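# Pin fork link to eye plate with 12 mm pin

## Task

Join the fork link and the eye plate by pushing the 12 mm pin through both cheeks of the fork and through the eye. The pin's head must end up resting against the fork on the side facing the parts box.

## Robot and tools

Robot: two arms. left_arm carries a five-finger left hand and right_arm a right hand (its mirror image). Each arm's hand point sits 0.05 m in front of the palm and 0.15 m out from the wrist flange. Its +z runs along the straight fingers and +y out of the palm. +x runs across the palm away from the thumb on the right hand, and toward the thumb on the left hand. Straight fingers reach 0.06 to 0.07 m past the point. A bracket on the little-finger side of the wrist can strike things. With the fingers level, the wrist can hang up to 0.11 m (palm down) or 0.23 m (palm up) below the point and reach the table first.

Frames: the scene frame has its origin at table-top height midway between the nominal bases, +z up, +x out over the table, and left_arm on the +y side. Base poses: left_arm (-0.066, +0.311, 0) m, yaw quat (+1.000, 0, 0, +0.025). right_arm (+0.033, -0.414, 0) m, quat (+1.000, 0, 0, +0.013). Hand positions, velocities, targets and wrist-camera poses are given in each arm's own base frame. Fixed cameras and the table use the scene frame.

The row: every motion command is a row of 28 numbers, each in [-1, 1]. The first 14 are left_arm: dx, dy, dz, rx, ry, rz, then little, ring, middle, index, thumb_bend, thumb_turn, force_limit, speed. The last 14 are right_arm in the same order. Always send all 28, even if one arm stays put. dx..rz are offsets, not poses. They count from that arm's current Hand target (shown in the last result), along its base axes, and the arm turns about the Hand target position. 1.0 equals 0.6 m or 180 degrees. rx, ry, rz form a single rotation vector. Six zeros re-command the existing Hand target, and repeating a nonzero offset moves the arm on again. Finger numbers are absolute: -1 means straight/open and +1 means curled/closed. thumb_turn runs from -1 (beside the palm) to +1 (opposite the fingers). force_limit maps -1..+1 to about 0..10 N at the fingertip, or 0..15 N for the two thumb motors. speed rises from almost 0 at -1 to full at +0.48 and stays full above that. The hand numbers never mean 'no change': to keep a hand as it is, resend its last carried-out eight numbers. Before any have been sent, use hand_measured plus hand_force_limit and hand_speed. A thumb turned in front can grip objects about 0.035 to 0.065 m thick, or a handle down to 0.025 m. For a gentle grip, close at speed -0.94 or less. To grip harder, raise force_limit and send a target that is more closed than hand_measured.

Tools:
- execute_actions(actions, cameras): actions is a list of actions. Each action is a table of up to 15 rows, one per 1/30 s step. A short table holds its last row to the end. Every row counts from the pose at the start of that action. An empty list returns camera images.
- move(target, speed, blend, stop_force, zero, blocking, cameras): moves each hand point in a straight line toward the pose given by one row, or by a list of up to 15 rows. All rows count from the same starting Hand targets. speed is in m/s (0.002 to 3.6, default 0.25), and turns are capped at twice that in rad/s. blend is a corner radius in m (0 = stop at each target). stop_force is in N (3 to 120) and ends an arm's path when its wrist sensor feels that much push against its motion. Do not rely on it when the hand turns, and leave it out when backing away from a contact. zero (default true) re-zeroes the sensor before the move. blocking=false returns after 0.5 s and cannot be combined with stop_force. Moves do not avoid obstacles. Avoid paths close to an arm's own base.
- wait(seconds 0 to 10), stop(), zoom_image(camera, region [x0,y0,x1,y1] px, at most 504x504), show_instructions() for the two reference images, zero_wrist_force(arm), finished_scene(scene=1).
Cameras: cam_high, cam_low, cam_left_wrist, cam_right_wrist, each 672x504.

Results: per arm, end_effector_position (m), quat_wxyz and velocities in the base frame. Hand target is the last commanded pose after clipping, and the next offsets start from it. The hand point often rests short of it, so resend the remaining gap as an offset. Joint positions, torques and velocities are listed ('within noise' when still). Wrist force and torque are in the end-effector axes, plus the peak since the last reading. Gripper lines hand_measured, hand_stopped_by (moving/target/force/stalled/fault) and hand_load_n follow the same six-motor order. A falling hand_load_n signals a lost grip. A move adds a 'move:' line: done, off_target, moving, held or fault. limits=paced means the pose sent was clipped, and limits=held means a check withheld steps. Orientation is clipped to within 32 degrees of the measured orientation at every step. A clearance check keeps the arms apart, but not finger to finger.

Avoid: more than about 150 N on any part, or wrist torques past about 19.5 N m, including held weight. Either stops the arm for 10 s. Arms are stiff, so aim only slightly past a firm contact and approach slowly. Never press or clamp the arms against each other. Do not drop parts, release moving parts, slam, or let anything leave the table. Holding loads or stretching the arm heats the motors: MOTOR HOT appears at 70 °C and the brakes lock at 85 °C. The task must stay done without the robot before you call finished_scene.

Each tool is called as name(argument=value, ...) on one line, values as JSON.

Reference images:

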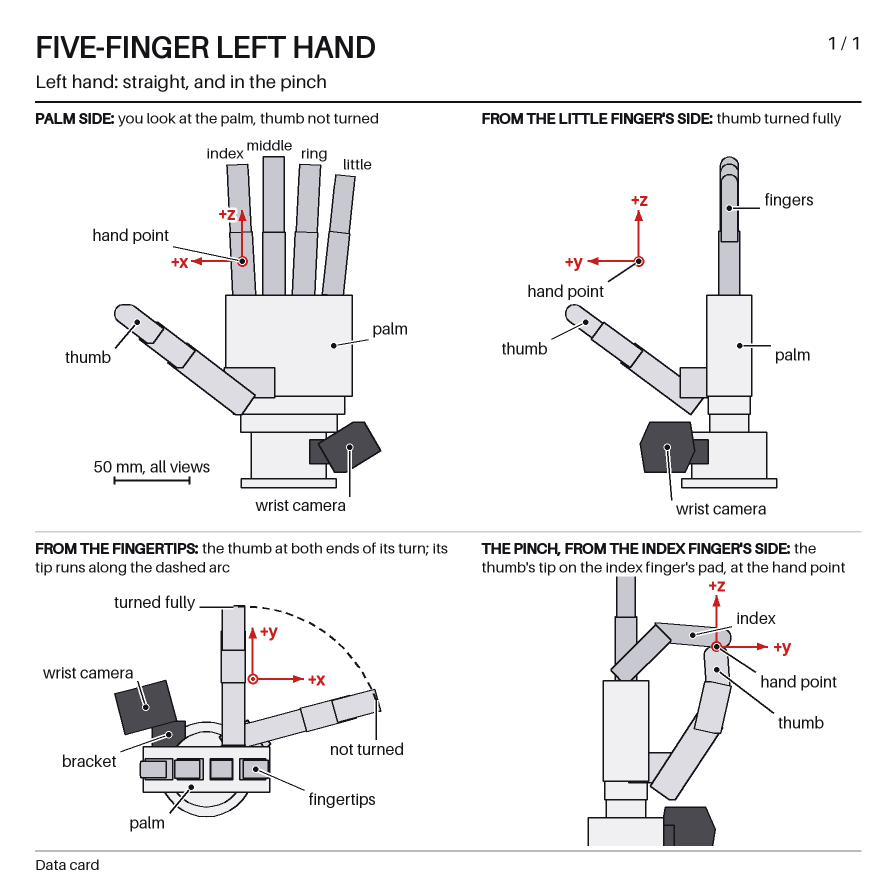

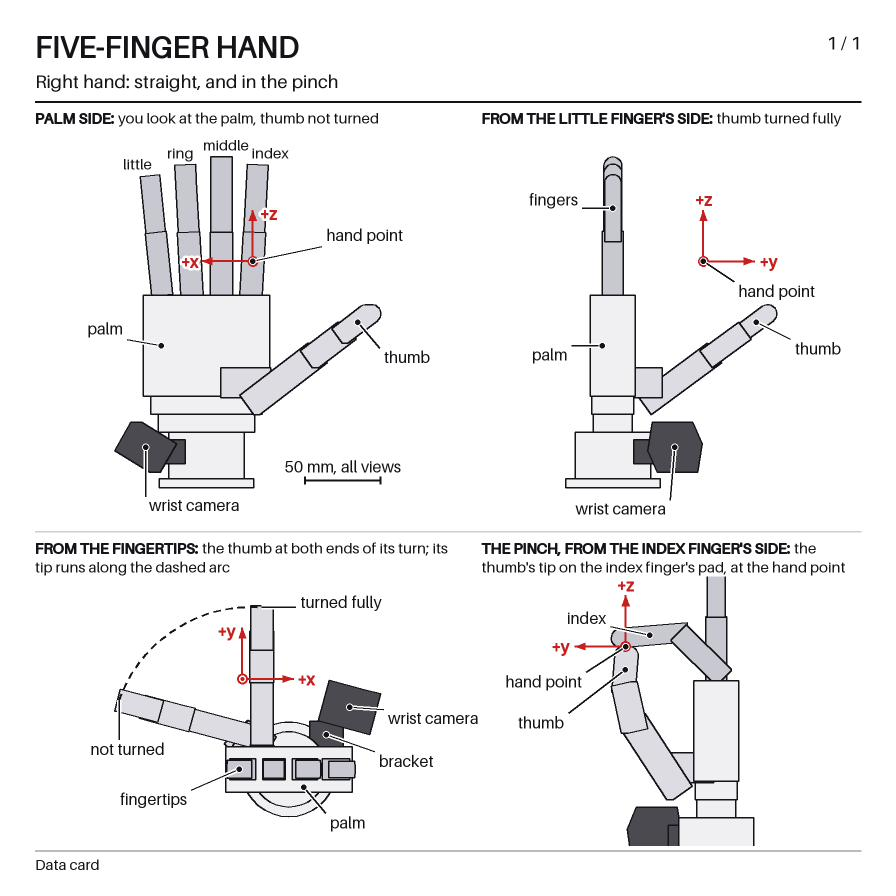

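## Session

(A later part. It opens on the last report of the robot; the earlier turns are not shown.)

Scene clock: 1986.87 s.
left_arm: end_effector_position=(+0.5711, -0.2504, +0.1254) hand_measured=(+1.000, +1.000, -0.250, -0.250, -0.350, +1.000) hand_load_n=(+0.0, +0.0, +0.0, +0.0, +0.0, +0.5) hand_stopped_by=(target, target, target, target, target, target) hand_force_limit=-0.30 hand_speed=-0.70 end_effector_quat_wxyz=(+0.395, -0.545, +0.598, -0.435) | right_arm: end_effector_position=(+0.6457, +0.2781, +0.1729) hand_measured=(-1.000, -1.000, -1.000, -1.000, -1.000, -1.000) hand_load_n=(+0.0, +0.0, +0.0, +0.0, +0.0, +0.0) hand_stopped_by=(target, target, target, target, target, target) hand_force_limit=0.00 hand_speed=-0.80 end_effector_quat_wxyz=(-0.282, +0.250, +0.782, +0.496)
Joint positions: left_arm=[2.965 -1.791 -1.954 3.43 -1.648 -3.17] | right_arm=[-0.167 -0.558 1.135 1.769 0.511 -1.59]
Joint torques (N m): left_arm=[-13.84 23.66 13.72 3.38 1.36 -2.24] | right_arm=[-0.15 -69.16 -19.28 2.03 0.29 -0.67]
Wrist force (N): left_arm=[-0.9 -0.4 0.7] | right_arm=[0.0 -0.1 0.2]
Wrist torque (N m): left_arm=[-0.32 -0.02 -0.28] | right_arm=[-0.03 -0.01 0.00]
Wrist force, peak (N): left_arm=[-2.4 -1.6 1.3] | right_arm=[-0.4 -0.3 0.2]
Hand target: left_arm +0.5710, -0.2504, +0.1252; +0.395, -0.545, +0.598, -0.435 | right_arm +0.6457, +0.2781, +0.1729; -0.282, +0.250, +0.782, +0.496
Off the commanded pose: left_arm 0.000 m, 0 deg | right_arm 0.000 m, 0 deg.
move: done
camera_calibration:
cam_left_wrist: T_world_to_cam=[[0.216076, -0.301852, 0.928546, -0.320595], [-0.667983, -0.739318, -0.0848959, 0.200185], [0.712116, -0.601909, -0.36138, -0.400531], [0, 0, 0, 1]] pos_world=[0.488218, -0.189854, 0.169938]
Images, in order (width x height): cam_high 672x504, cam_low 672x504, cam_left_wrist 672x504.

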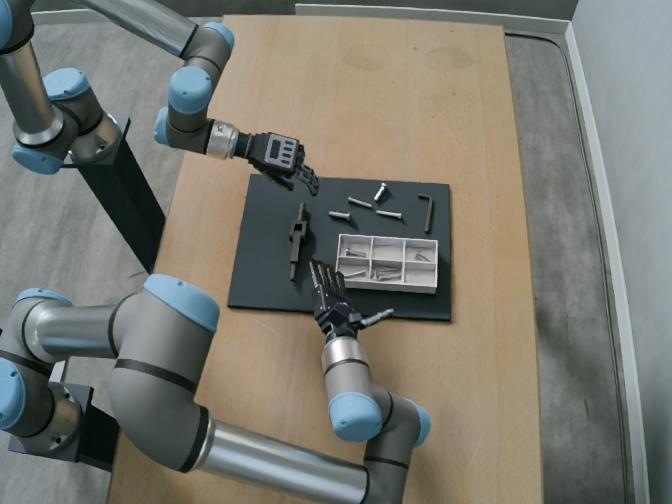

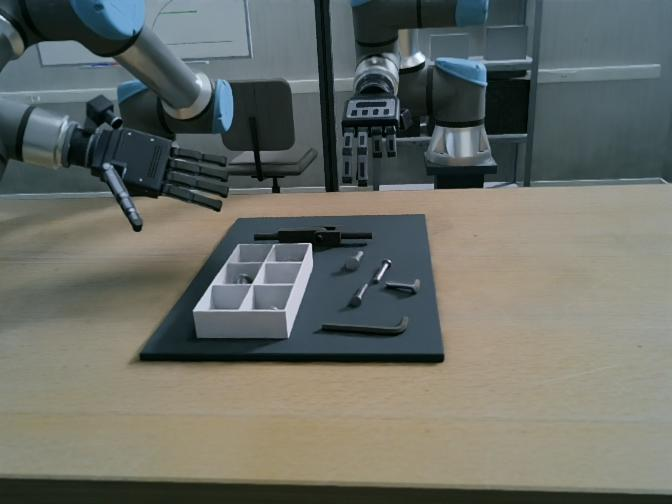

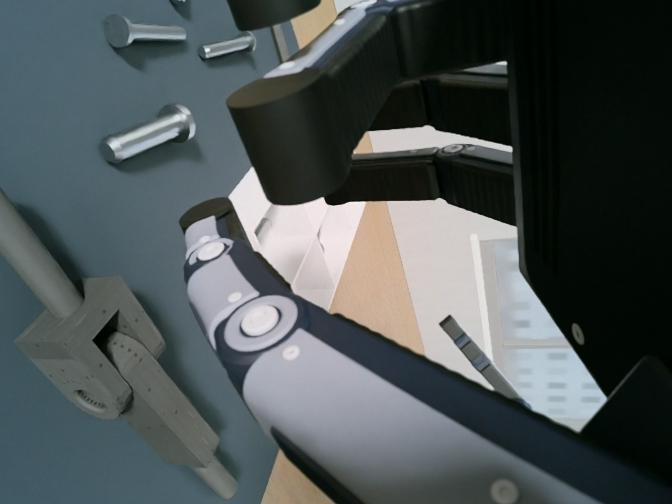

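zoom_image(camera="cam_left_wrist", region=[10, 260, 250, 440])

Scaled by 2.100 from the camera's 672x504 image, which has a finer 960x720 frame.

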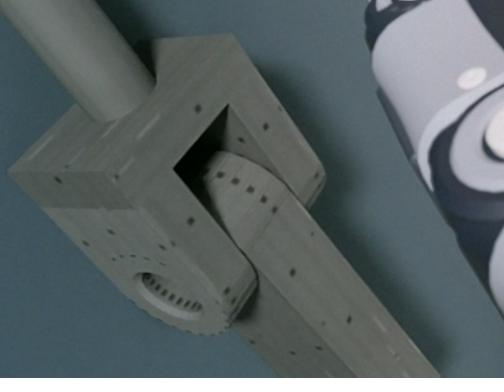

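move(target=[[0.1303,0.0093,0.02,0,0,-0.5274,1,1,0.05,0,-0.35,1,-0.3,-0.7,0,0,0,0,0,0,-1,-1,-1,-1,-1,-1,0,-0.8],[0.1303,0.0093,-0.078,0,0,-0.5274,1,1,0.05,0,-0.35,1,-0.3,-0.7,0,0,0,0,0,0,-1,-1,-1,-1,-1,-1,0,-0.8]], speed=0.25, cameras=["cam_high","cam_left_wrist"])

Scene clock: 2026.53 s.
left_arm: end_effector_position=(+0.6493, -0.2447, +0.0786) hand_measured=(+1.000, +1.000, +0.050, +0.000, -0.350, +1.000) hand_load_n=(+0.0, +0.0, +0.0, +0.0, +0.5, +0.0) hand_stopped_by=(target, target, target, target, target, target) hand_force_limit=-0.30 hand_speed=-0.70 end_effector_quat_wxyz=(-0.054, +0.072, +0.806, -0.585) | right_arm: end_effector_position=(+0.6457, +0.2781, +0.1729) hand_measured=(-1.000, -1.000, -1.000, -1.000, -1.000, -1.000) hand_load_n=(+0.0, +0.0, +0.0, +0.0, +0.0, +0.0) hand_stopped_by=(target, target, target, target, target, target) hand_force_limit=0.00 hand_speed=-0.80 end_effector_quat_wxyz=(-0.282, +0.250, +0.782, +0.496)
Joint positions: left_arm=[3.28 -2.873 -0.61 1.145 -0.444 -0.755] | right_arm=[-0.167 -0.558 1.135 1.769 0.511 -1.59]
Joint torques (N m): left_arm=[-9.9 63.2 14.85 -1.93 3.45 -0.71] | right_arm=[-0.04 -69.43 -18.66 2.03 0.2 -0.65]
Wrist force (N): left_arm=[-1.1 -0.3 0.5] | right_arm=[-0.6 0.0 0.0]
Wrist torque (N m): left_arm=[-0.27 -0.01 -0.45] | right_arm=[0.01 0.08 -0.03]
Wrist force, peak (N): left_arm=[-2.0 -1.3 1.5] | right_arm=[-0.5 0.2 0.0]
Hand target: left_arm +0.6492, -0.2448, +0.0784; -0.054, +0.072, +0.806, -0.585 | right_arm +0.6457, +0.2781, +0.1729; -0.282, +0.250, +0.782, +0.496
Off the commanded pose: left_arm 0.000 m, 0 deg | right_arm 0.000 m, 0 deg.
move: done
camera_calibration:
cam_left_wrist: T_world_to_cam=[[-0.319376, -0.189577, 0.928472, 0.0827434], [-0.679278, 0.728964, -0.0848166, 0.619293], [-0.660743, -0.657778, -0.361589, 0.408024], [0, 0, 0, 1]] pos_world=[0.716697, -0.167367, 0.123238]
Images, in order (width x height): cam_high 672x504, cam_left_wrist 672x504.

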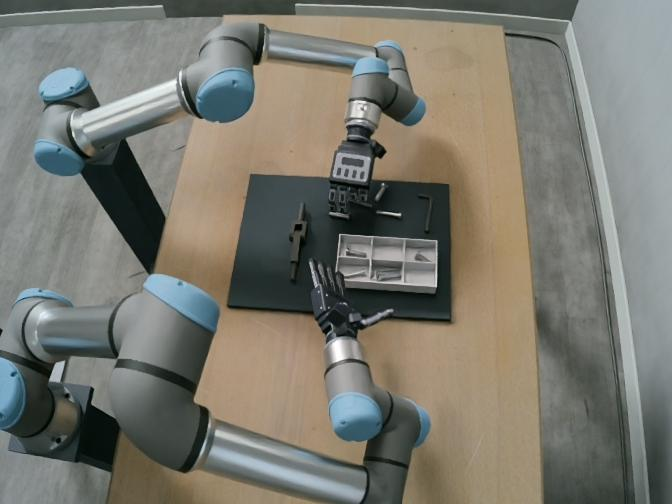

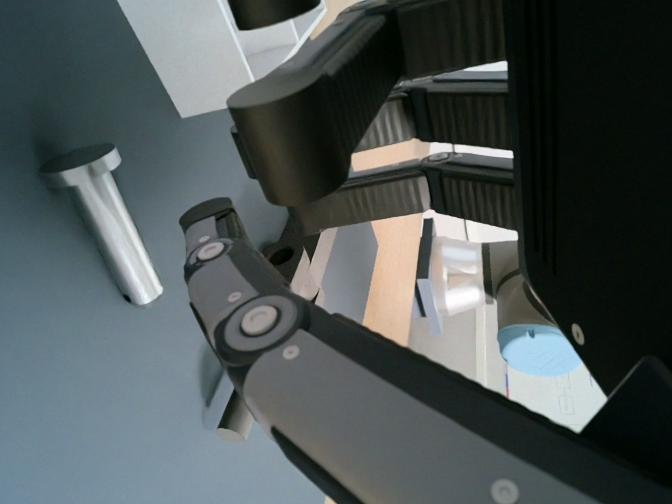

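move(target=[[0,0,-0.07,0,0,0,1,1,0.05,0,-0.35,1,-0.3,-0.7,0,0,0,0,0,0,-1,-1,-1,-1,-1,-1,0,-0.8],[0,0,-0.0808,0,0,0,1,1,0.05,0,-0.35,1,-0.3,-0.7,0,0,0,0,0,0,-1,-1,-1,-1,-1,-1,0,-0.8]], speed=[0.08,0.02], stop_force=4)

move(target=[0,0,0,0,0,0,1,1,0.5,0.5,-0.35,1,-0.4,-0.8,0,0,0,0,0,0,-1,-1,-1,-1,-1,-1,0,-0.8])

move(target=[0,0,0,0,0,0,1,1,0.6,0.55,-0.35,1,-0.05,-0.8,0,0,0,0,0,0,-1,-1,-1,-1,-1,-1,0,-0.8], cameras=["cam_left_wrist"])

Scene clock: 2046.13 s.
left_arm: end_effector_position=(+0.6492, -0.2448, +0.0300) hand_measured=(+1.000, +1.000, +0.050, +0.000, -0.350, +1.000) hand_load_n=(+0.0, +0.0, +0.0, +0.0, +0.0, +0.0) hand_stopped_by=(target, target, target, target, target, target) hand_force_limit=-0.30 hand_speed=-0.70 end_effector_quat_wxyz=(-0.054, +0.072, +0.806, -0.585) | right_arm: end_effector_position=(+0.6457, +0.2781, +0.1729) hand_measured=(-1.000, -1.000, -1.000, -1.000, -1.000, -1.000) hand_load_n=(+0.0, +0.0, +0.0, +0.0, +0.0, +0.0) hand_stopped_by=(target, target, target, target, target, target) hand_force_limit=0.00 hand_speed=-0.80 end_effector_quat_wxyz=(-0.282, +0.250, +0.782, +0.496)
Joint positions: left_arm=[3.28 -2.946 -0.588 1.195 -0.444 -0.755] | right_arm=[-0.167 -0.558 1.135 1.769 0.511 -1.59]
Joint torques (N m): left_arm=[-7.64 79.59 13.53 -5.31 1.36 -2.11] | right_arm=[0.09 -69.97 -18.75 2.01 0.32 -0.76]
Wrist force (N): left_arm=[-0.8 0.0 0.4] | right_arm=[0.2 -0.5 0.2]
Wrist torque (N m): left_arm=[-0.23 -0.03 -0.46] | right_arm=[-0.08 -0.04 0.00]
Wrist force, peak (N): left_arm=[-1.2 -0.9 0.3] | right_arm=[0.2 -0.5 0.2]
Hand target: left_arm +0.6492, -0.2448, +0.0300; -0.054, +0.072, +0.806, -0.585 | right_arm +0.6457, +0.2781, +0.1729; -0.282, +0.250, +0.782, +0.496
Off the commanded pose: left_arm 0.000 m, 0 deg | right_arm 0.000 m, 0 deg.
move: done

Scene clock: 2046.77 s.
left_arm: end_effector_position=(+0.6492, -0.2448, +0.0300) hand_measured=(+1.000, +1.000, +0.174, +0.200, -0.352, +1.000) hand_load_n=(+0.0, +0.0, +7.0, +4.0, +6.0, +0.0) hand_stopped_by=(target, target, force, force, target, target) hand_force_limit=-0.40 hand_speed=-0.80 end_effector_quat_wxyz=(-0.054, +0.072, +0.806, -0.585) | right_arm: end_effector_position=(+0.6457, +0.2781, +0.1729) hand_measured=(-1.000, -1.000, -1.000, -1.000, -1.000, -1.000) hand_load_n=(+0.0, +0.0, +0.0, +0.0, +0.5, +0.0) hand_stopped_by=(target, target, target, target, target, target) hand_force_limit=0.00 hand_speed=-0.80 end_effector_quat_wxyz=(-0.282, +0.250, +0.782, +0.496)
Joint positions: left_arm=[3.28 -2.946 -0.588 1.195 -0.444 -0.755] | right_arm=[-0.167 -0.558 1.135 1.769 0.511 -1.59]
Joint torques (N m): left_arm=[-7.14 77.06 13.43 -4.22 0.72 -1.77] | right_arm=[-0.59 -69.38 -19.33 1.99 0.3 -0.75]
Wrist force (N): left_arm=[0.0 -3.7 1.9] | right_arm=[-0.2 -0.1 0.0]
Wrist torque (N m): left_arm=[-0.29 -0.02 -0.43] | right_arm=[-0.01 0.04 -0.01]
Wrist force, peak (N): left_arm=[-0.1 -3.9 2.2] | right_arm=[-0.5 0.0 0.2]
Hand target: left_arm +0.6492, -0.2448, +0.0300; -0.054, +0.072, +0.806, -0.585 | right_arm +0.6457, +0.2781, +0.1729; -0.282, +0.250, +0.782, +0.496
Off the commanded pose: left_arm 0.000 m, 0 deg | right_arm 0.000 m, 0 deg.
move: done

Scene clock: 2047.27 s.
left_arm: end_effector_position=(+0.6492, -0.2448, +0.0300) hand_measured=(+1.000, +1.000, +0.174, +0.214, -0.352, +1.000) hand_load_n=(+0.0, +0.5, +5.5, +8.5, +8.0, -1.5) hand_stopped_by=(target, target, force, force, target, target) hand_force_limit=-0.05 hand_speed=-0.80 end_effector_quat_wxyz=(-0.054, +0.072, +0.806, -0.585) | right_arm: end_effector_position=(+0.6457, +0.2781, +0.1729) hand_measured=(-1.000, -1.000, -1.000, -1.000, -1.000, -1.000) hand_load_n=(+0.0, +0.0, +0.0, +0.0, +0.0, +0.0) hand_stopped_by=(target, target, target, target, target, target) hand_force_limit=0.00 hand_speed=-0.80 end_effector_quat_wxyz=(-0.282, +0.250, +0.782, +0.496)
Joint positions: left_arm=[3.28 -2.946 -0.588 1.195 -0.444 -0.755] | right_arm=[-0.167 -0.558 1.135 1.769 0.511 -1.59]
Joint torques (N m): left_arm=[-7.06 73.58 13.5 -2.98 0.55 -1.44] | right_arm=[-0.17 -69.9 -18.68 1.94 0.19 -0.72]
Wrist force (N): left_arm=[0.5 -5.2 2.0] | right_arm=[-0.1 0.0 0.2]
Wrist torque (N m): left_arm=[-0.31 -0.02 -0.37] | right_arm=[-0.01 0.01 0.00]
Wrist force, peak (N): left_arm=[0.8 -5.4 2.4] | right_arm=[-0.3 -0.1 0.3]
Hand target: left_arm +0.6492, -0.2448, +0.0300; -0.054, +0.072, +0.806, -0.585 | right_arm +0.6457, +0.2781, +0.1729; -0.282, +0.250, +0.782, +0.496
Off the commanded pose: left_arm 0.000 m, 0 deg | right_arm 0.000 m, 0 deg.
move: done
camera_calibration:
cam_left_wrist: T_world_to_cam=[[-0.319402, -0.189531, 0.928472, 0.127875], [-0.679169, 0.729065, -0.0848134, 0.615182], [-0.660842, -0.657679, -0.361589, 0.390473], [0, 0, 0, 1]] pos_world=[0.716697, -0.167466, 0.0746382]
Images, in order (width x height): cam_left_wrist 672x504.

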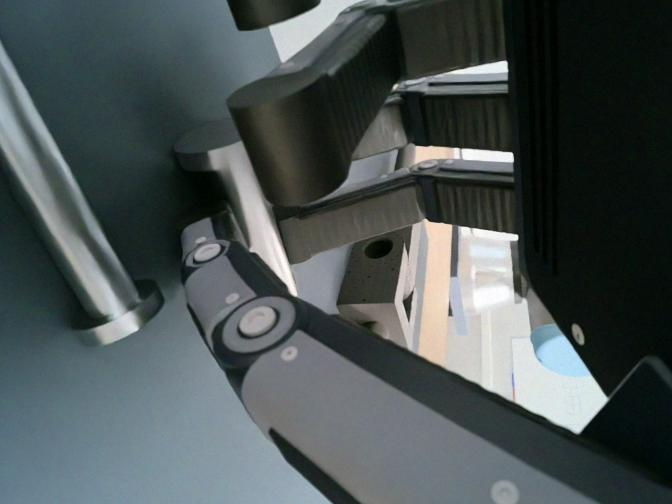

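move(target=[0,0,0.1,0,0,0,1,1,0.6,0.55,-0.35,1,-0.05,-0.8,0,0,0,0,0,0,-1,-1,-1,-1,-1,-1,0,-0.8], speed=0.1, cameras=["cam_left_wrist","cam_low"])

zoom_image(camera="cam_left_wrist", region=[150, 100, 350, 350])

zoom_image(camera="cam_low", region=[320, 150, 400, 210])

Scene clock: 2058.27 s.
left_arm: end_effector_position=(+0.6492, -0.2448, +0.0900) hand_measured=(+1.000, +1.000, +0.174, +0.214, -0.352, +1.000) hand_load_n=(+0.0, +0.0, +4.0, +6.0, +11.5, -2.0) hand_stopped_by=(target, target, force, force, target, target) hand_force_limit=-0.05 hand_speed=-0.80 end_effector_quat_wxyz=(-0.054, +0.072, +0.806, -0.585) | right_arm: end_effector_position=(+0.6457, +0.2781, +0.1729) hand_measured=(-1.000, -1.000, -1.000, -1.000, -1.000, -1.000) hand_load_n=(+0.0, +0.0, +0.0, +0.0, +0.0, +0.0) hand_stopped_by=(target, target, target, target, target, target) hand_force_limit=0.00 hand_speed=-0.80 end_effector_quat_wxyz=(-0.282, +0.250, +0.782, +0.496)
Joint positions: left_arm=[3.28 -2.858 -0.611 1.131 -0.444 -0.755] | right_arm=[-0.167 -0.558 1.135 1.769 0.511 -1.59]
Joint torques (N m): left_arm=[-9.36 61.77 19.4 -0.69 3.55 2.02] | right_arm=[-0.29 -69.78 -19.14 1.92 0.17 -0.79]
Wrist force (N): left_arm=[-1.1 0.6 0.9] | right_arm=[-0.3 -0.2 0.1]
Wrist torque (N m): left_arm=[-0.23 0.00 -0.42] | right_arm=[-0.03 0.03 -0.01]
Wrist force, peak (N): left_arm=[0.8 -5.4 2.2] | right_arm=[-0.4 0.0 0.3]
Hand target: left_arm +0.6492, -0.2448, +0.0900; -0.054, +0.072, +0.806, -0.585 | right_arm +0.6457, +0.2781, +0.1729; -0.282, +0.250, +0.782, +0.496
Off the commanded pose: left_arm 0.000 m, 0 deg | right_arm 0.000 m, 0 deg.
move: done
camera_calibration:
cam_left_wrist: T_world_to_cam=[[-0.319131, -0.189525, 0.928566, 0.0719277], [-0.679193, 0.729066, -0.0846202, 0.620194], [-0.660948, -0.657681, -0.361392, 0.412151], [0, 0, 0, 1]] pos_world=[0.716596, -0.167466, 0.134639]
Images, in order (width x height): cam_low 672x504, cam_left_wrist 672x504.

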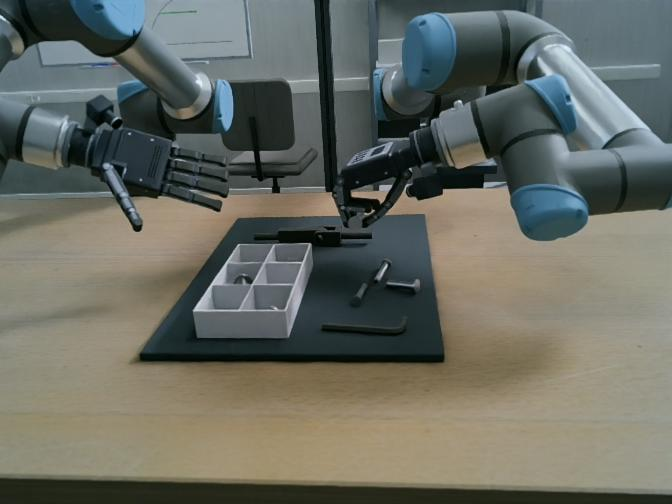

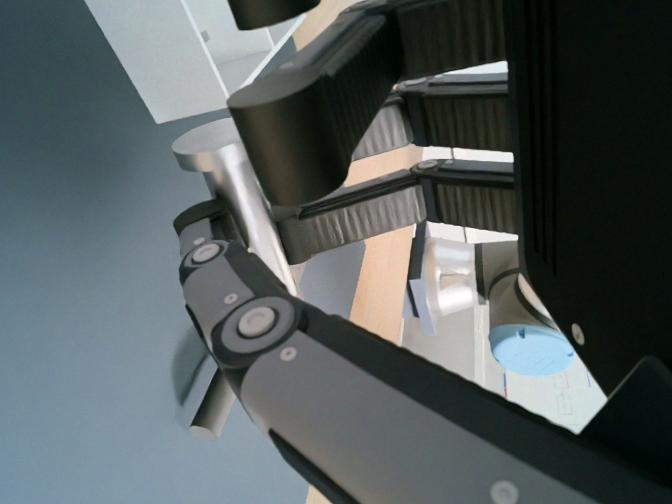

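Scaled by 2.016 from the camera's 672x504 image, which has a finer 960x720 frame.

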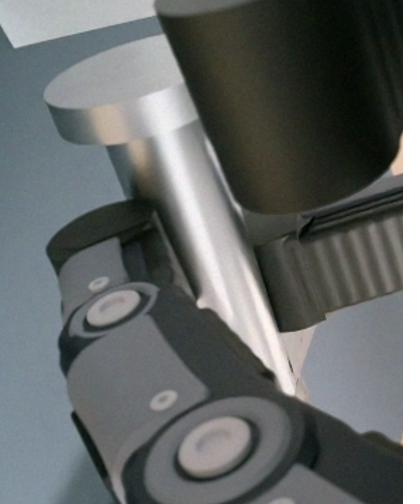

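Scaled by 6.300 from the camera's 672x504 image, which has a finer 960x720 frame.

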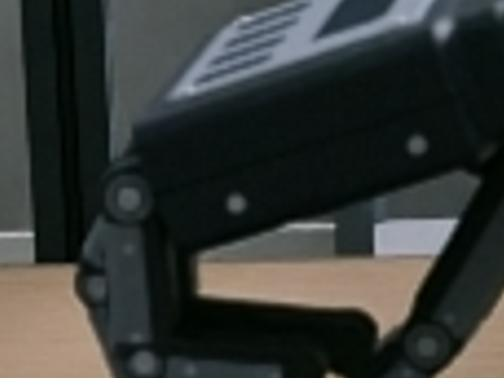

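execute_actions(actions=[], cameras=["cam_right_wrist"])

zoom_image(camera="cam_right_wrist", region=[250, 0, 500, 190])

Scene clock: 2067.03 s.
left_arm: end_effector_position=(+0.6492, -0.2448, +0.0900) hand_measured=(+1.000, +1.000, +0.174, +0.214, -0.352, +1.000) hand_load_n=(+0.0, +0.0, +4.0, +6.5, +11.5, -2.0) hand_stopped_by=(target, target, force, force, target, target) hand_force_limit=-0.05 hand_speed=-0.80 end_effector_quat_wxyz=(-0.054, +0.072, +0.806, -0.585) | right_arm: end_effector_position=(+0.6457, +0.2781, +0.1729) hand_measured=(-1.000, -1.000, -1.000, -1.000, -1.000, -1.000) hand_load_n=(+0.0, +0.0, +0.0, +0.0, +0.0, +0.0) hand_stopped_by=(target, target, target, target, target, target) hand_force_limit=0.00 hand_speed=-0.80 end_effector_quat_wxyz=(-0.282, +0.250, +0.782, +0.496)
Joint positions: left_arm=[3.28 -2.858 -0.611 1.131 -0.444 -0.755] | right_arm=[-0.167 -0.558 1.135 1.769 0.511 -1.59]
Joint velocities: within noise
Joint torques (N m): left_arm=[12.22 69.1 32.28 -2.72 3.44 2.05] | right_arm=[-0.52 -69.88 -19.08 1.98 0.18 -0.69]
Motor temperatures (°C): left_arm=[26 29 28 35 29 29] | right_arm=[26 34 29 30 30 33]
Wrist force (N): left_arm=[-1.2 0.5 0.6] | right_arm=[-0.1 -0.1 0.0]
Wrist torque (N m): left_arm=[-0.22 0.00 -0.42] | right_arm=[-0.02 0.01 0.00]
Wrist force, peak (N): left_arm=[-1.3 0.4 0.8] | right_arm=[-0.3 -0.1 0.4]
Hand target: left_arm +0.6492, -0.2448, +0.0900; -0.054, +0.072, +0.806, -0.585 | right_arm +0.6457, +0.2781, +0.1729; -0.282, +0.250, +0.782, +0.496
Off the commanded pose: left_arm 0.000 m, 0 deg | right_arm 0.000 m, 0 deg.
Images, in order (width x height): cam_right_wrist 672x504.

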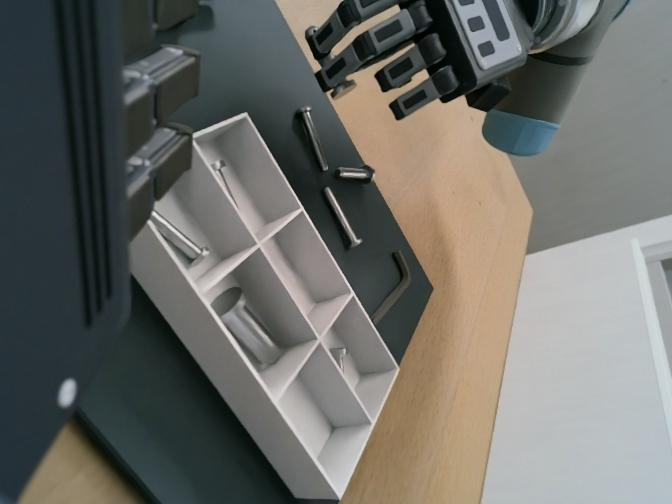

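Scaled by 2.016 from the camera's 672x504 image, which has a finer 960x720 frame.

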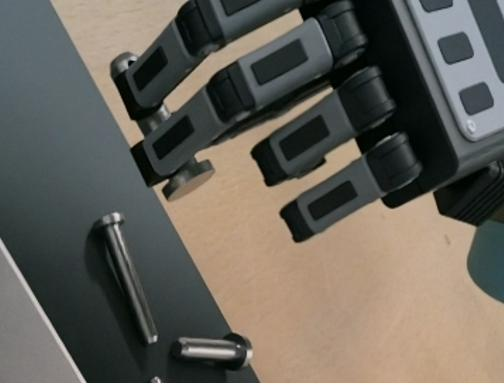

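execute_actions(actions=[], cameras=["cam_high","cam_right_wrist"])

zoom_image(camera="cam_high", region=[285, 180, 385, 255])

zoom_image(camera="cam_right_wrist", region=[290, 15, 370, 115])

Scene clock: 2120.50 s.
left_arm: end_effector_position=(+0.6492, -0.2448, +0.0900) hand_measured=(+1.000, +1.000, +0.174, +0.214, -0.352, +1.000) hand_load_n=(+0.0, +0.0, +4.0, +6.0, +11.5, -2.0) hand_stopped_by=(target, target, force, force, target, target) hand_force_limit=-0.05 hand_speed=-0.80 end_effector_quat_wxyz=(-0.054, +0.072, +0.806, -0.585) | right_arm: end_effector_position=(+0.6457, +0.2781, +0.1729) hand_measured=(-1.000, -1.000, -1.000, -1.000, -1.000, -1.000) hand_load_n=(+0.0, +0.0, +0.0, +0.0, +0.0, +0.0) hand_stopped_by=(target, target, target, target, target, target) hand_force_limit=0.00 hand_speed=-0.80 end_effector_quat_wxyz=(-0.282, +0.250, +0.782, +0.496)
Joint positions: left_arm=[3.28 -2.858 -0.611 1.131 -0.444 -0.755] | right_arm=[-0.167 -0.558 1.135 1.769 0.511 -1.59]
Joint velocities: within noise
Joint torques (N m): left_arm=[12.05 71.84 31.59 -4.59 3.46 1.75] | right_arm=[0.05 -70.03 -19.14 1.91 0.26 -0.75]
Motor temperatures (°C): left_arm=[26 29 28 35 29 29] | right_arm=[26 34 29 30 30 33]
Wrist force (N): left_arm=[-1.1 0.3 0.6] | right_arm=[0.1 0.0 0.1]
Wrist torque (N m): left_arm=[-0.25 -0.01 -0.40] | right_arm=[0.00 -0.02 0.02]
Wrist force, peak (N): left_arm=[-1.3 0.6 0.8] | right_arm=[-0.5 -0.1 0.4]
Hand target: left_arm +0.6492, -0.2448, +0.0900; -0.054, +0.072, +0.806, -0.585 | right_arm +0.6457, +0.2781, +0.1729; -0.282, +0.250, +0.782, +0.496
Off the commanded pose: left_arm 0.000 m, 0 deg | right_arm 0.000 m, 0 deg.
Images, in order (width x height): cam_high 672x504, cam_right_wrist 672x504.

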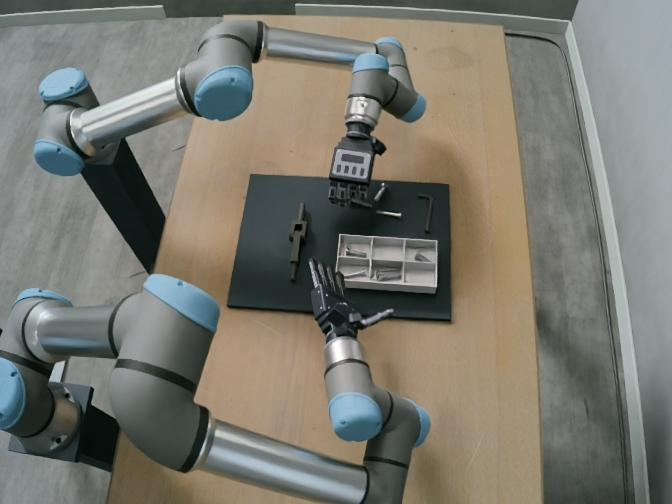

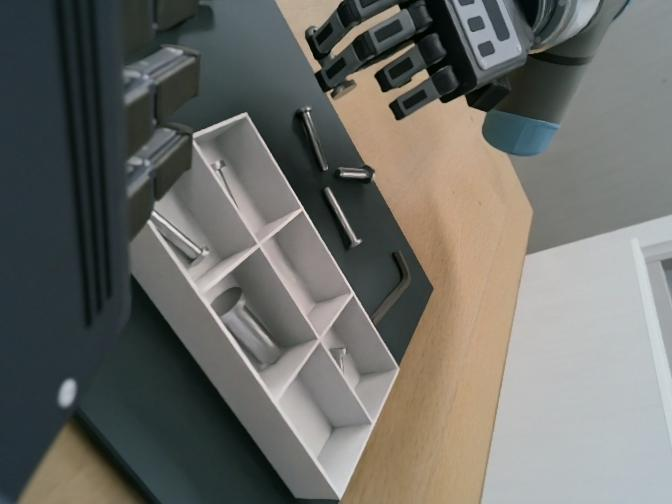

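Scaled by 5.040 from the camera's 672x504 image, which has a finer 960x720 frame.

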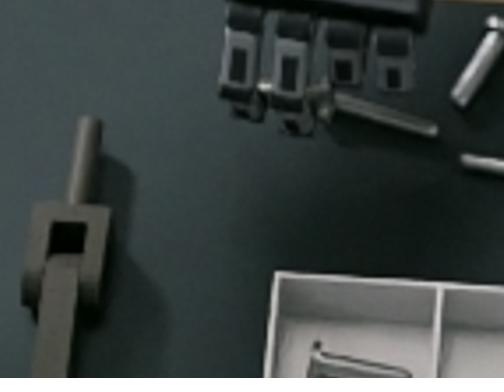

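Scaled by 5.040 from the camera's 672x504 image, which has a finer 960x720 frame.

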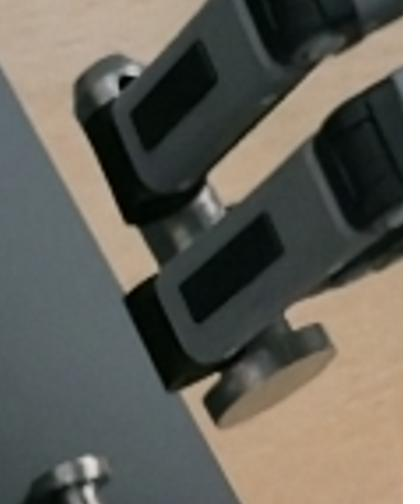

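move(target=[[-0.0487,-0.0948,0,0,0,0,1,1,0.6,0.55,-0.35,1,-0.05,-0.8,-0.0645,0.0715,-0.0132,-0.0695,0.1677,0.1909,-1,-1,-1,-1,-1,-1,0,-0.8],[-0.0487,-0.0948,-0.0665,0,0,0,1,1,0.6,0.55,-0.35,1,-0.05,-0.8,-0.0645,0.0715,-0.0132,-0.0695,0.1677,0.1909,-1,-1,-1,-1,-1,-1,0,-0.8]], speed=0.15, cameras=["cam_high","cam_low","cam_left_wrist","cam_right_wrist"])

Scene clock: 2201.97 s.
left_arm: end_effector_position=(+0.6200, -0.3017, +0.0502) hand_measured=(+1.000, +1.000, +0.174, +0.214, -0.352, +1.000) hand_load_n=(+0.0, +0.5, +4.0, +6.0, +11.5, -1.5) hand_stopped_by=(target, target, force, force, target, target) hand_force_limit=-0.05 hand_speed=-0.80 end_effector_quat_wxyz=(-0.054, +0.072, +0.806, -0.585) | right_arm: end_effector_position=(+0.6070, +0.3210, +0.1649) hand_measured=(-1.000, -1.000, -1.000, -1.000, -1.000, -1.000) hand_load_n=(+0.0, +0.0, +0.0, +0.0, +0.0, +0.0) hand_stopped_by=(target, target, target, target, target, target) hand_force_limit=0.00 hand_speed=-0.80 end_effector_quat_wxyz=(-0.576, +0.157, +0.770, +0.225)
Joint positions: left_arm=[3.202 -2.843 -0.724 1.362 -0.394 -0.9] | right_arm=[0.005 -0.175 0.405 2.631 1.009 -1.59]
Joint torques (N m): left_arm=[5.99 66.7 11.4 -4.51 1.84 -1.94] | right_arm=[-6.33 -91.34 -9.99 4.3 0.74 -0.67]
Wrist force (N): left_arm=[-1.1 0.8 0.9] | right_arm=[0.1 0.0 -0.4]
Wrist torque (N m): left_arm=[-0.20 0.00 -0.33] | right_arm=[0.01 -0.03 -0.15]
Wrist force, peak (N): left_arm=[-1.1 2.3 1.4] | right_arm=[-0.1 0.9 -0.5]
Hand target: left_arm +0.6200, -0.3017, +0.0501; -0.054, +0.072, +0.806, -0.585 | right_arm +0.6070, +0.3210, +0.1650; -0.576, +0.157, +0.770, +0.225
Off the commanded pose: left_arm 0.000 m, 0 deg | right_arm 0.000 m, 0 deg.
move: done
camera_calibration:
cam_left_wrist: T_world_to_cam=[[-0.319527, -0.189524, 0.92843, 0.0891199], [-0.679134, 0.729088, -0.0848982, 0.638464], [-0.660817, -0.657656, -0.361676, 0.34112], [0, 0, 0, 1]] pos_world=[0.687497, -0.224266, 0.0948377]
cam_right_wrist: T_world_to_cam=[[0.432828, 0.82819, 0.356035, -0.586006], [0.747788, -0.109277, -0.654883, -0.307337], [-0.503461, 0.54969, -0.666609, 0.349623], [0, 0, 0, 1]] pos_world=[0.659484, 0.259555, 0.240431]

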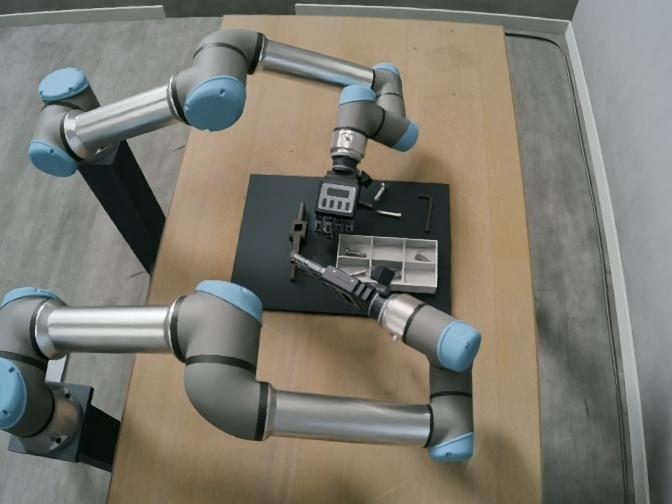

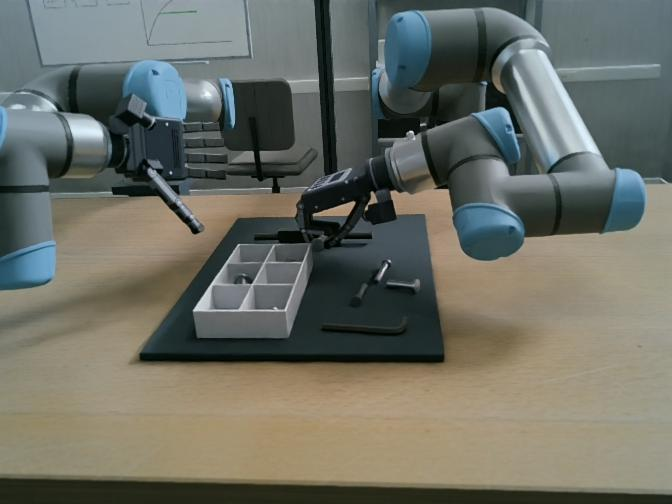

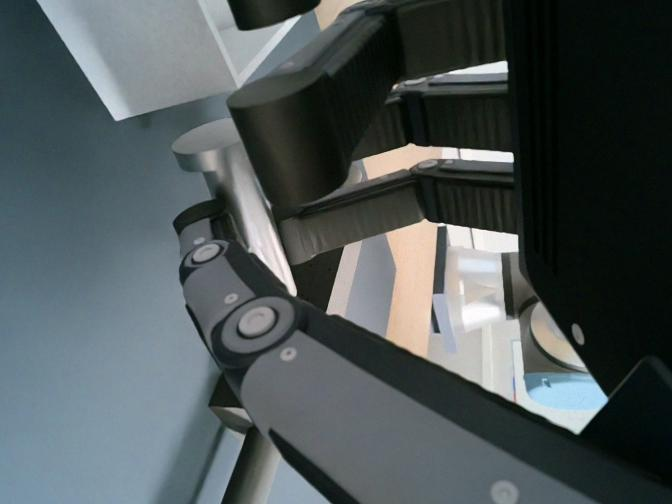

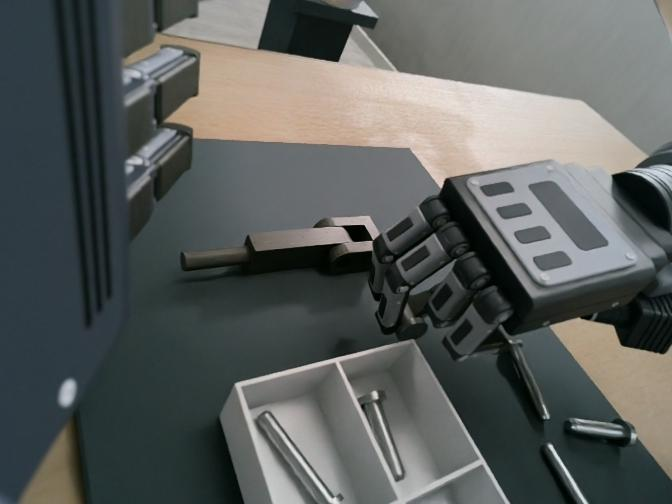

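zoom_image(camera="cam_right_wrist", region=[310, 180, 450, 340])

Scaled by 3.150 from the camera's 672x504 image, which has a finer 960x720 frame.

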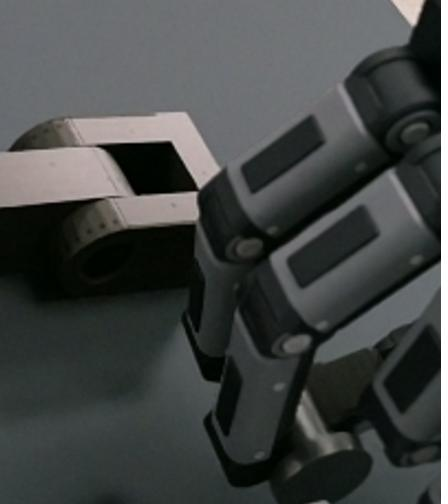

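move(target=[0,0,0,0,0,0,1,1,0.6,0.55,-0.35,1,-0.05,-0.8,-0.0637,-0.0967,-0.0132,0.0547,-0.0327,-0.0682,-1,-1,-1,-1,-1,-1,0,-0.8], speed=0.15, cameras=["cam_right_wrist"])

Scene clock: 2241.23 s.
left_arm: end_effector_position=(+0.6200, -0.3017, +0.0501) hand_measured=(+1.000, +1.000, +0.174, +0.214, -0.352, +1.000) hand_load_n=(+0.0, +0.0, +4.0, +6.0, +11.5, -2.0) hand_stopped_by=(target, target, force, force, target, target) hand_force_limit=-0.05 hand_speed=-0.80 end_effector_quat_wxyz=(-0.054, +0.072, +0.806, -0.585) | right_arm: end_effector_position=(+0.5688, +0.2630, +0.1571) hand_measured=(-1.000, -1.000, -1.000, -1.000, -1.000, -1.000) hand_load_n=(+0.0, +0.0, +0.0, +0.0, +0.0, +0.0) hand_stopped_by=(target, target, target, target, target, target) hand_force_limit=0.00 hand_speed=-0.80 end_effector_quat_wxyz=(-0.520, +0.177, +0.755, +0.358)
Joint positions: left_arm=[3.202 -2.843 -0.724 1.362 -0.394 -0.9] | right_arm=[-0.142 -0.459 1.095 2.244 0.896 -1.778]
Joint torques (N m): left_arm=[-14.07 59.87 12.48 -0.79 3.86 1.25] | right_arm=[-2.83 -64.57 -8.03 1.55 1.15 -0.64]
Wrist force (N): left_arm=[-1.1 0.8 0.7] | right_arm=[0.4 0.2 -0.2]
Wrist torque (N m): left_arm=[-0.19 0.00 -0.34] | right_arm=[0.03 -0.09 0.02]
Wrist force, peak (N): left_arm=[-1.3 0.8 1.0] | right_arm=[0.2 -1.1 -0.6]
Hand target: left_arm +0.6200, -0.3017, +0.0501; -0.054, +0.072, +0.806, -0.585 | right_arm +0.5687, +0.2630, +0.1570; -0.520, +0.177, +0.755, +0.359
Off the commanded pose: left_arm 0.000 m, 0 deg | right_arm 0.000 m, 0 deg.
move: done
camera_calibration:
cam_right_wrist: T_world_to_cam=[[0.545779, 0.645614, 0.534143, -0.562826], [0.78299, -0.165923, -0.599497, -0.3041], [-0.298417, 0.745421, -0.596066, 0.177868], [0, 0, 0, 1]] pos_world=[0.598365, 0.180324, 0.224343]
Images, in order (width x height): cam_right_wrist 672x504.

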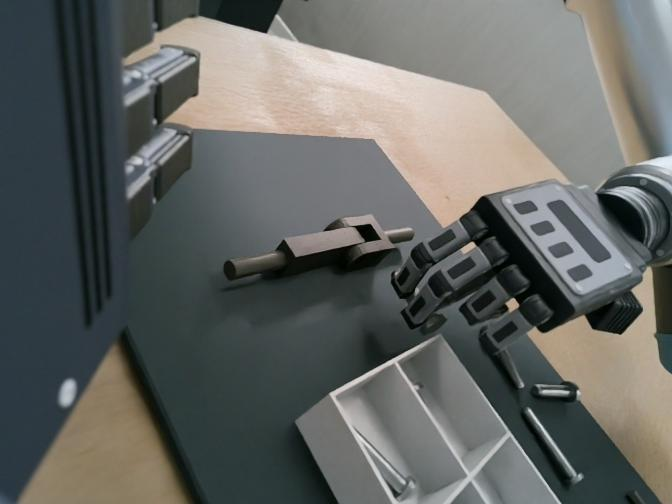

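zoom_image(camera="cam_right_wrist", region=[325, 200, 465, 340])

Scaled by 3.600 from the camera's 672x504 image, which has a finer 960x720 frame.

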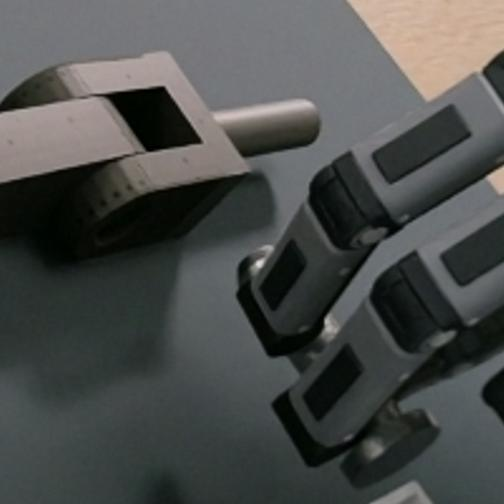

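move(target=[0,0,-0.02,0,0,-0.0205,1,1,0.6,0.55,-0.35,1,-0.05,-0.8,0,0,0,0,0,0,-1,-1,-1,-1,-1,-1,0,-0.8], speed=0.05)

move(target=[0,0,-0.018,0,0,0,1,1,0.6,0.55,-0.35,1,-0.05,-0.8,0,0,0,0,0,0,-1,-1,-1,-1,-1,-1,0,-0.8], speed=0.006, stop_force=3, cameras=["cam_left_wrist","cam_right_wrist"])

zoom_image(camera="cam_right_wrist", region=[325, 200, 465, 340])

Scene clock: 2301.07 s.
left_arm: end_effector_position=(+0.6200, -0.3018, +0.0380) hand_measured=(+1.000, +1.000, +0.174, +0.214, -0.352, +1.000) hand_load_n=(+0.0, +0.0, +4.0, +6.0, +11.5, -1.5) hand_stopped_by=(target, target, force, force, target, target) hand_force_limit=-0.05 hand_speed=-0.80 end_effector_quat_wxyz=(-0.073, +0.098, +0.803, -0.583) | right_arm: end_effector_position=(+0.5687, +0.2630, +0.1570) hand_measured=(-1.000, -1.000, -1.000, -1.000, -1.000, -1.000) hand_load_n=(+0.0, +0.0, +0.0, +0.0, +0.0, +0.5) hand_stopped_by=(target, target, target, target, target, target) hand_force_limit=0.00 hand_speed=-0.80 end_effector_quat_wxyz=(-0.520, +0.177, +0.755, +0.359)
Joint positions: left_arm=[3.194 -2.9 -0.658 1.253 -0.43 -0.792] | right_arm=[-0.142 -0.459 1.096 2.244 0.896 -1.778]
Joint torques (N m): left_arm=[-3.27 79.68 14.22 -0.81 3.44 -2.39] | right_arm=[-3.61 -60.67 -9.27 1.06 1.35 -0.49]
Wrist force (N): left_arm=[-1.0 0.6 0.8] | right_arm=[0.1 -0.2 -0.1]
Wrist torque (N m): left_arm=[-0.22 -0.01 -0.47] | right_arm=[-0.04 -0.05 -0.01]
Wrist force, peak (N): left_arm=[-1.2 0.7 1.1] | right_arm=[0.2 0.3 -0.8]
Hand target: left_arm +0.6200, -0.3017, +0.0381; -0.073, +0.098, +0.803, -0.583 | right_arm +0.5687, +0.2630, +0.1570; -0.520, +0.177, +0.755, +0.359
Off the commanded pose: left_arm 0.000 m, 0 deg | right_arm 0.000 m, 0 deg.
move: done

Scene clock: 2303.37 s.
left_arm: end_effector_position=(+0.6200, -0.3017, +0.0302) hand_measured=(+1.000, +1.000, +0.174, +0.214, -0.352, +1.000) hand_load_n=(+0.0, +0.0, +4.5, +7.0, +10.0, -2.0) hand_stopped_by=(target, target, force, force, target, target) hand_force_limit=-0.05 hand_speed=-0.80 end_effector_quat_wxyz=(-0.073, +0.098, +0.803, -0.583) | right_arm: end_effector_position=(+0.5687, +0.2630, +0.1570) hand_measured=(-1.000, -1.000, -1.000, -1.000, -1.000, -1.000) hand_load_n=(+0.0, +0.0, +0.0, +0.0, +0.0, +0.0) hand_stopped_by=(target, target, target, target, target, target) hand_force_limit=0.00 hand_speed=-0.80 end_effector_quat_wxyz=(-0.520, +0.177, +0.755, +0.359)
Joint positions: left_arm=[3.194 -2.912 -0.654 1.26 -0.43 -0.792] | right_arm=[-0.142 -0.459 1.096 2.244 0.896 -1.778]
Joint torques (N m): left_arm=[9.89 77.24 12.24 -4.87 2.32 1.79] | right_arm=[-2.49 -61.07 -15.72 2.22 1.3 -0.33]
Wrist force (N): left_arm=[-0.7 -2.3 -0.6] | right_arm=[0.2 -0.1 -0.3]
Wrist torque (N m): left_arm=[-0.33 -0.03 -0.44] | right_arm=[-0.01 -0.06 0.01]
Wrist force, peak (N): left_arm=[-0.7 -3.7 -1.7] | right_arm=[0.2 -0.1 -0.9]
Hand target: left_arm +0.6200, -0.3017, +0.0302; -0.073, +0.098, +0.803, -0.583 (not the last commanded pose) | right_arm +0.5687, +0.2630, +0.1570; -0.520, +0.177, +0.755, +0.359
Off the commanded pose: left_arm 0.003 m, 0 deg | right_arm 0.000 m, 0 deg.
move: contact (left_arm)
camera_calibration:
cam_left_wrist: T_world_to_cam=[[-0.33093, -0.168586, 0.928474, 0.12102], [-0.630824, 0.771279, -0.0847969, 0.619499], [-0.701816, -0.613765, -0.361588, 0.372442], [0, 0, 0, 1]] pos_world=[0.69223, -0.228812, 0.0748383]
cam_right_wrist: T_world_to_cam=[[0.545855, 0.645517, 0.534182, -0.562809], [0.782938, -0.1659, -0.599571, -0.304117], [-0.298413, 0.74551, -0.595957, 0.177766], [0, 0, 0, 1]] pos_world=[0.598365, 0.180324, 0.224243]
Images, in order (width x height): cam_left_wrist 672x504, cam_right_wrist 672x504.

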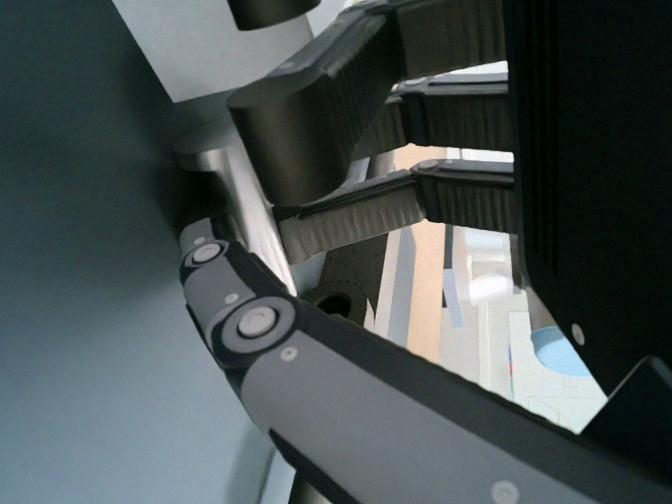

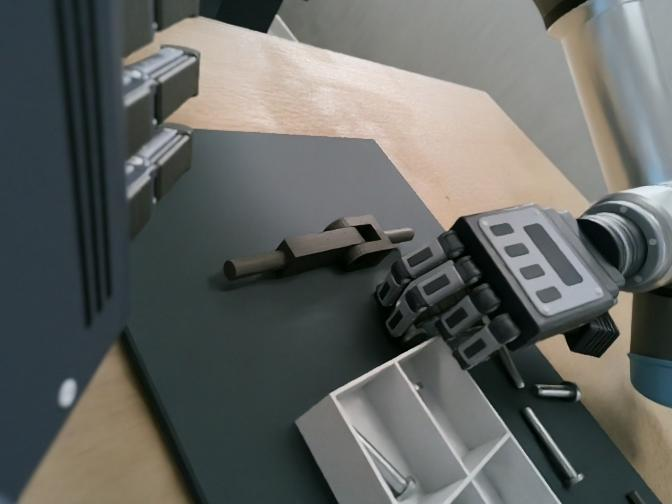

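Scaled by 3.600 from the camera's 672x504 image, which has a finer 960x720 frame.

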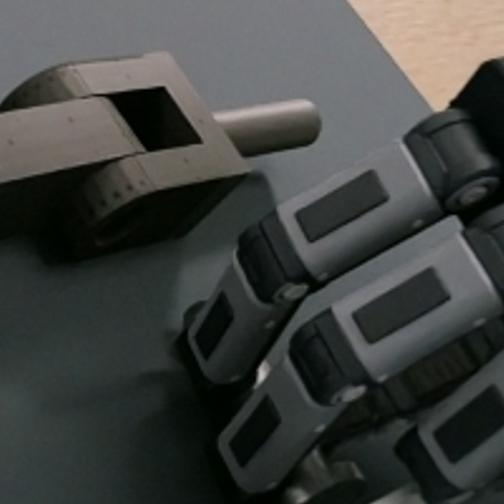

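zoom_image(camera="cam_right_wrist", region=[365, 270, 445, 350])

zoom_image(camera="cam_left_wrist", region=[160, 100, 400, 340])

Scaled by 6.300 from the camera's 672x504 image, which has a finer 960x720 frame.

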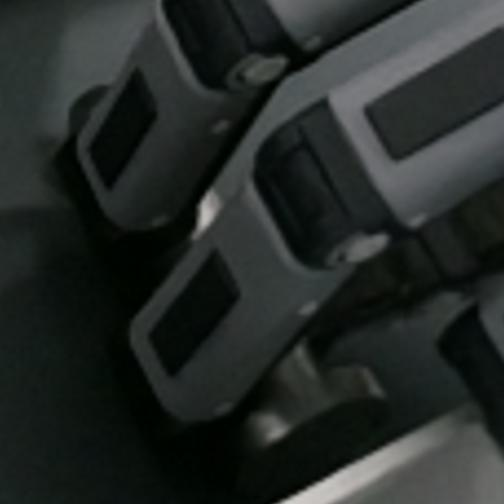

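Scaled by 2.100 from the camera's 672x504 image, which has a finer 960x720 frame.

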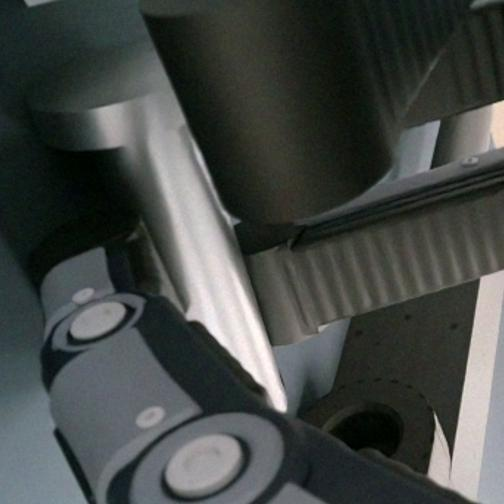

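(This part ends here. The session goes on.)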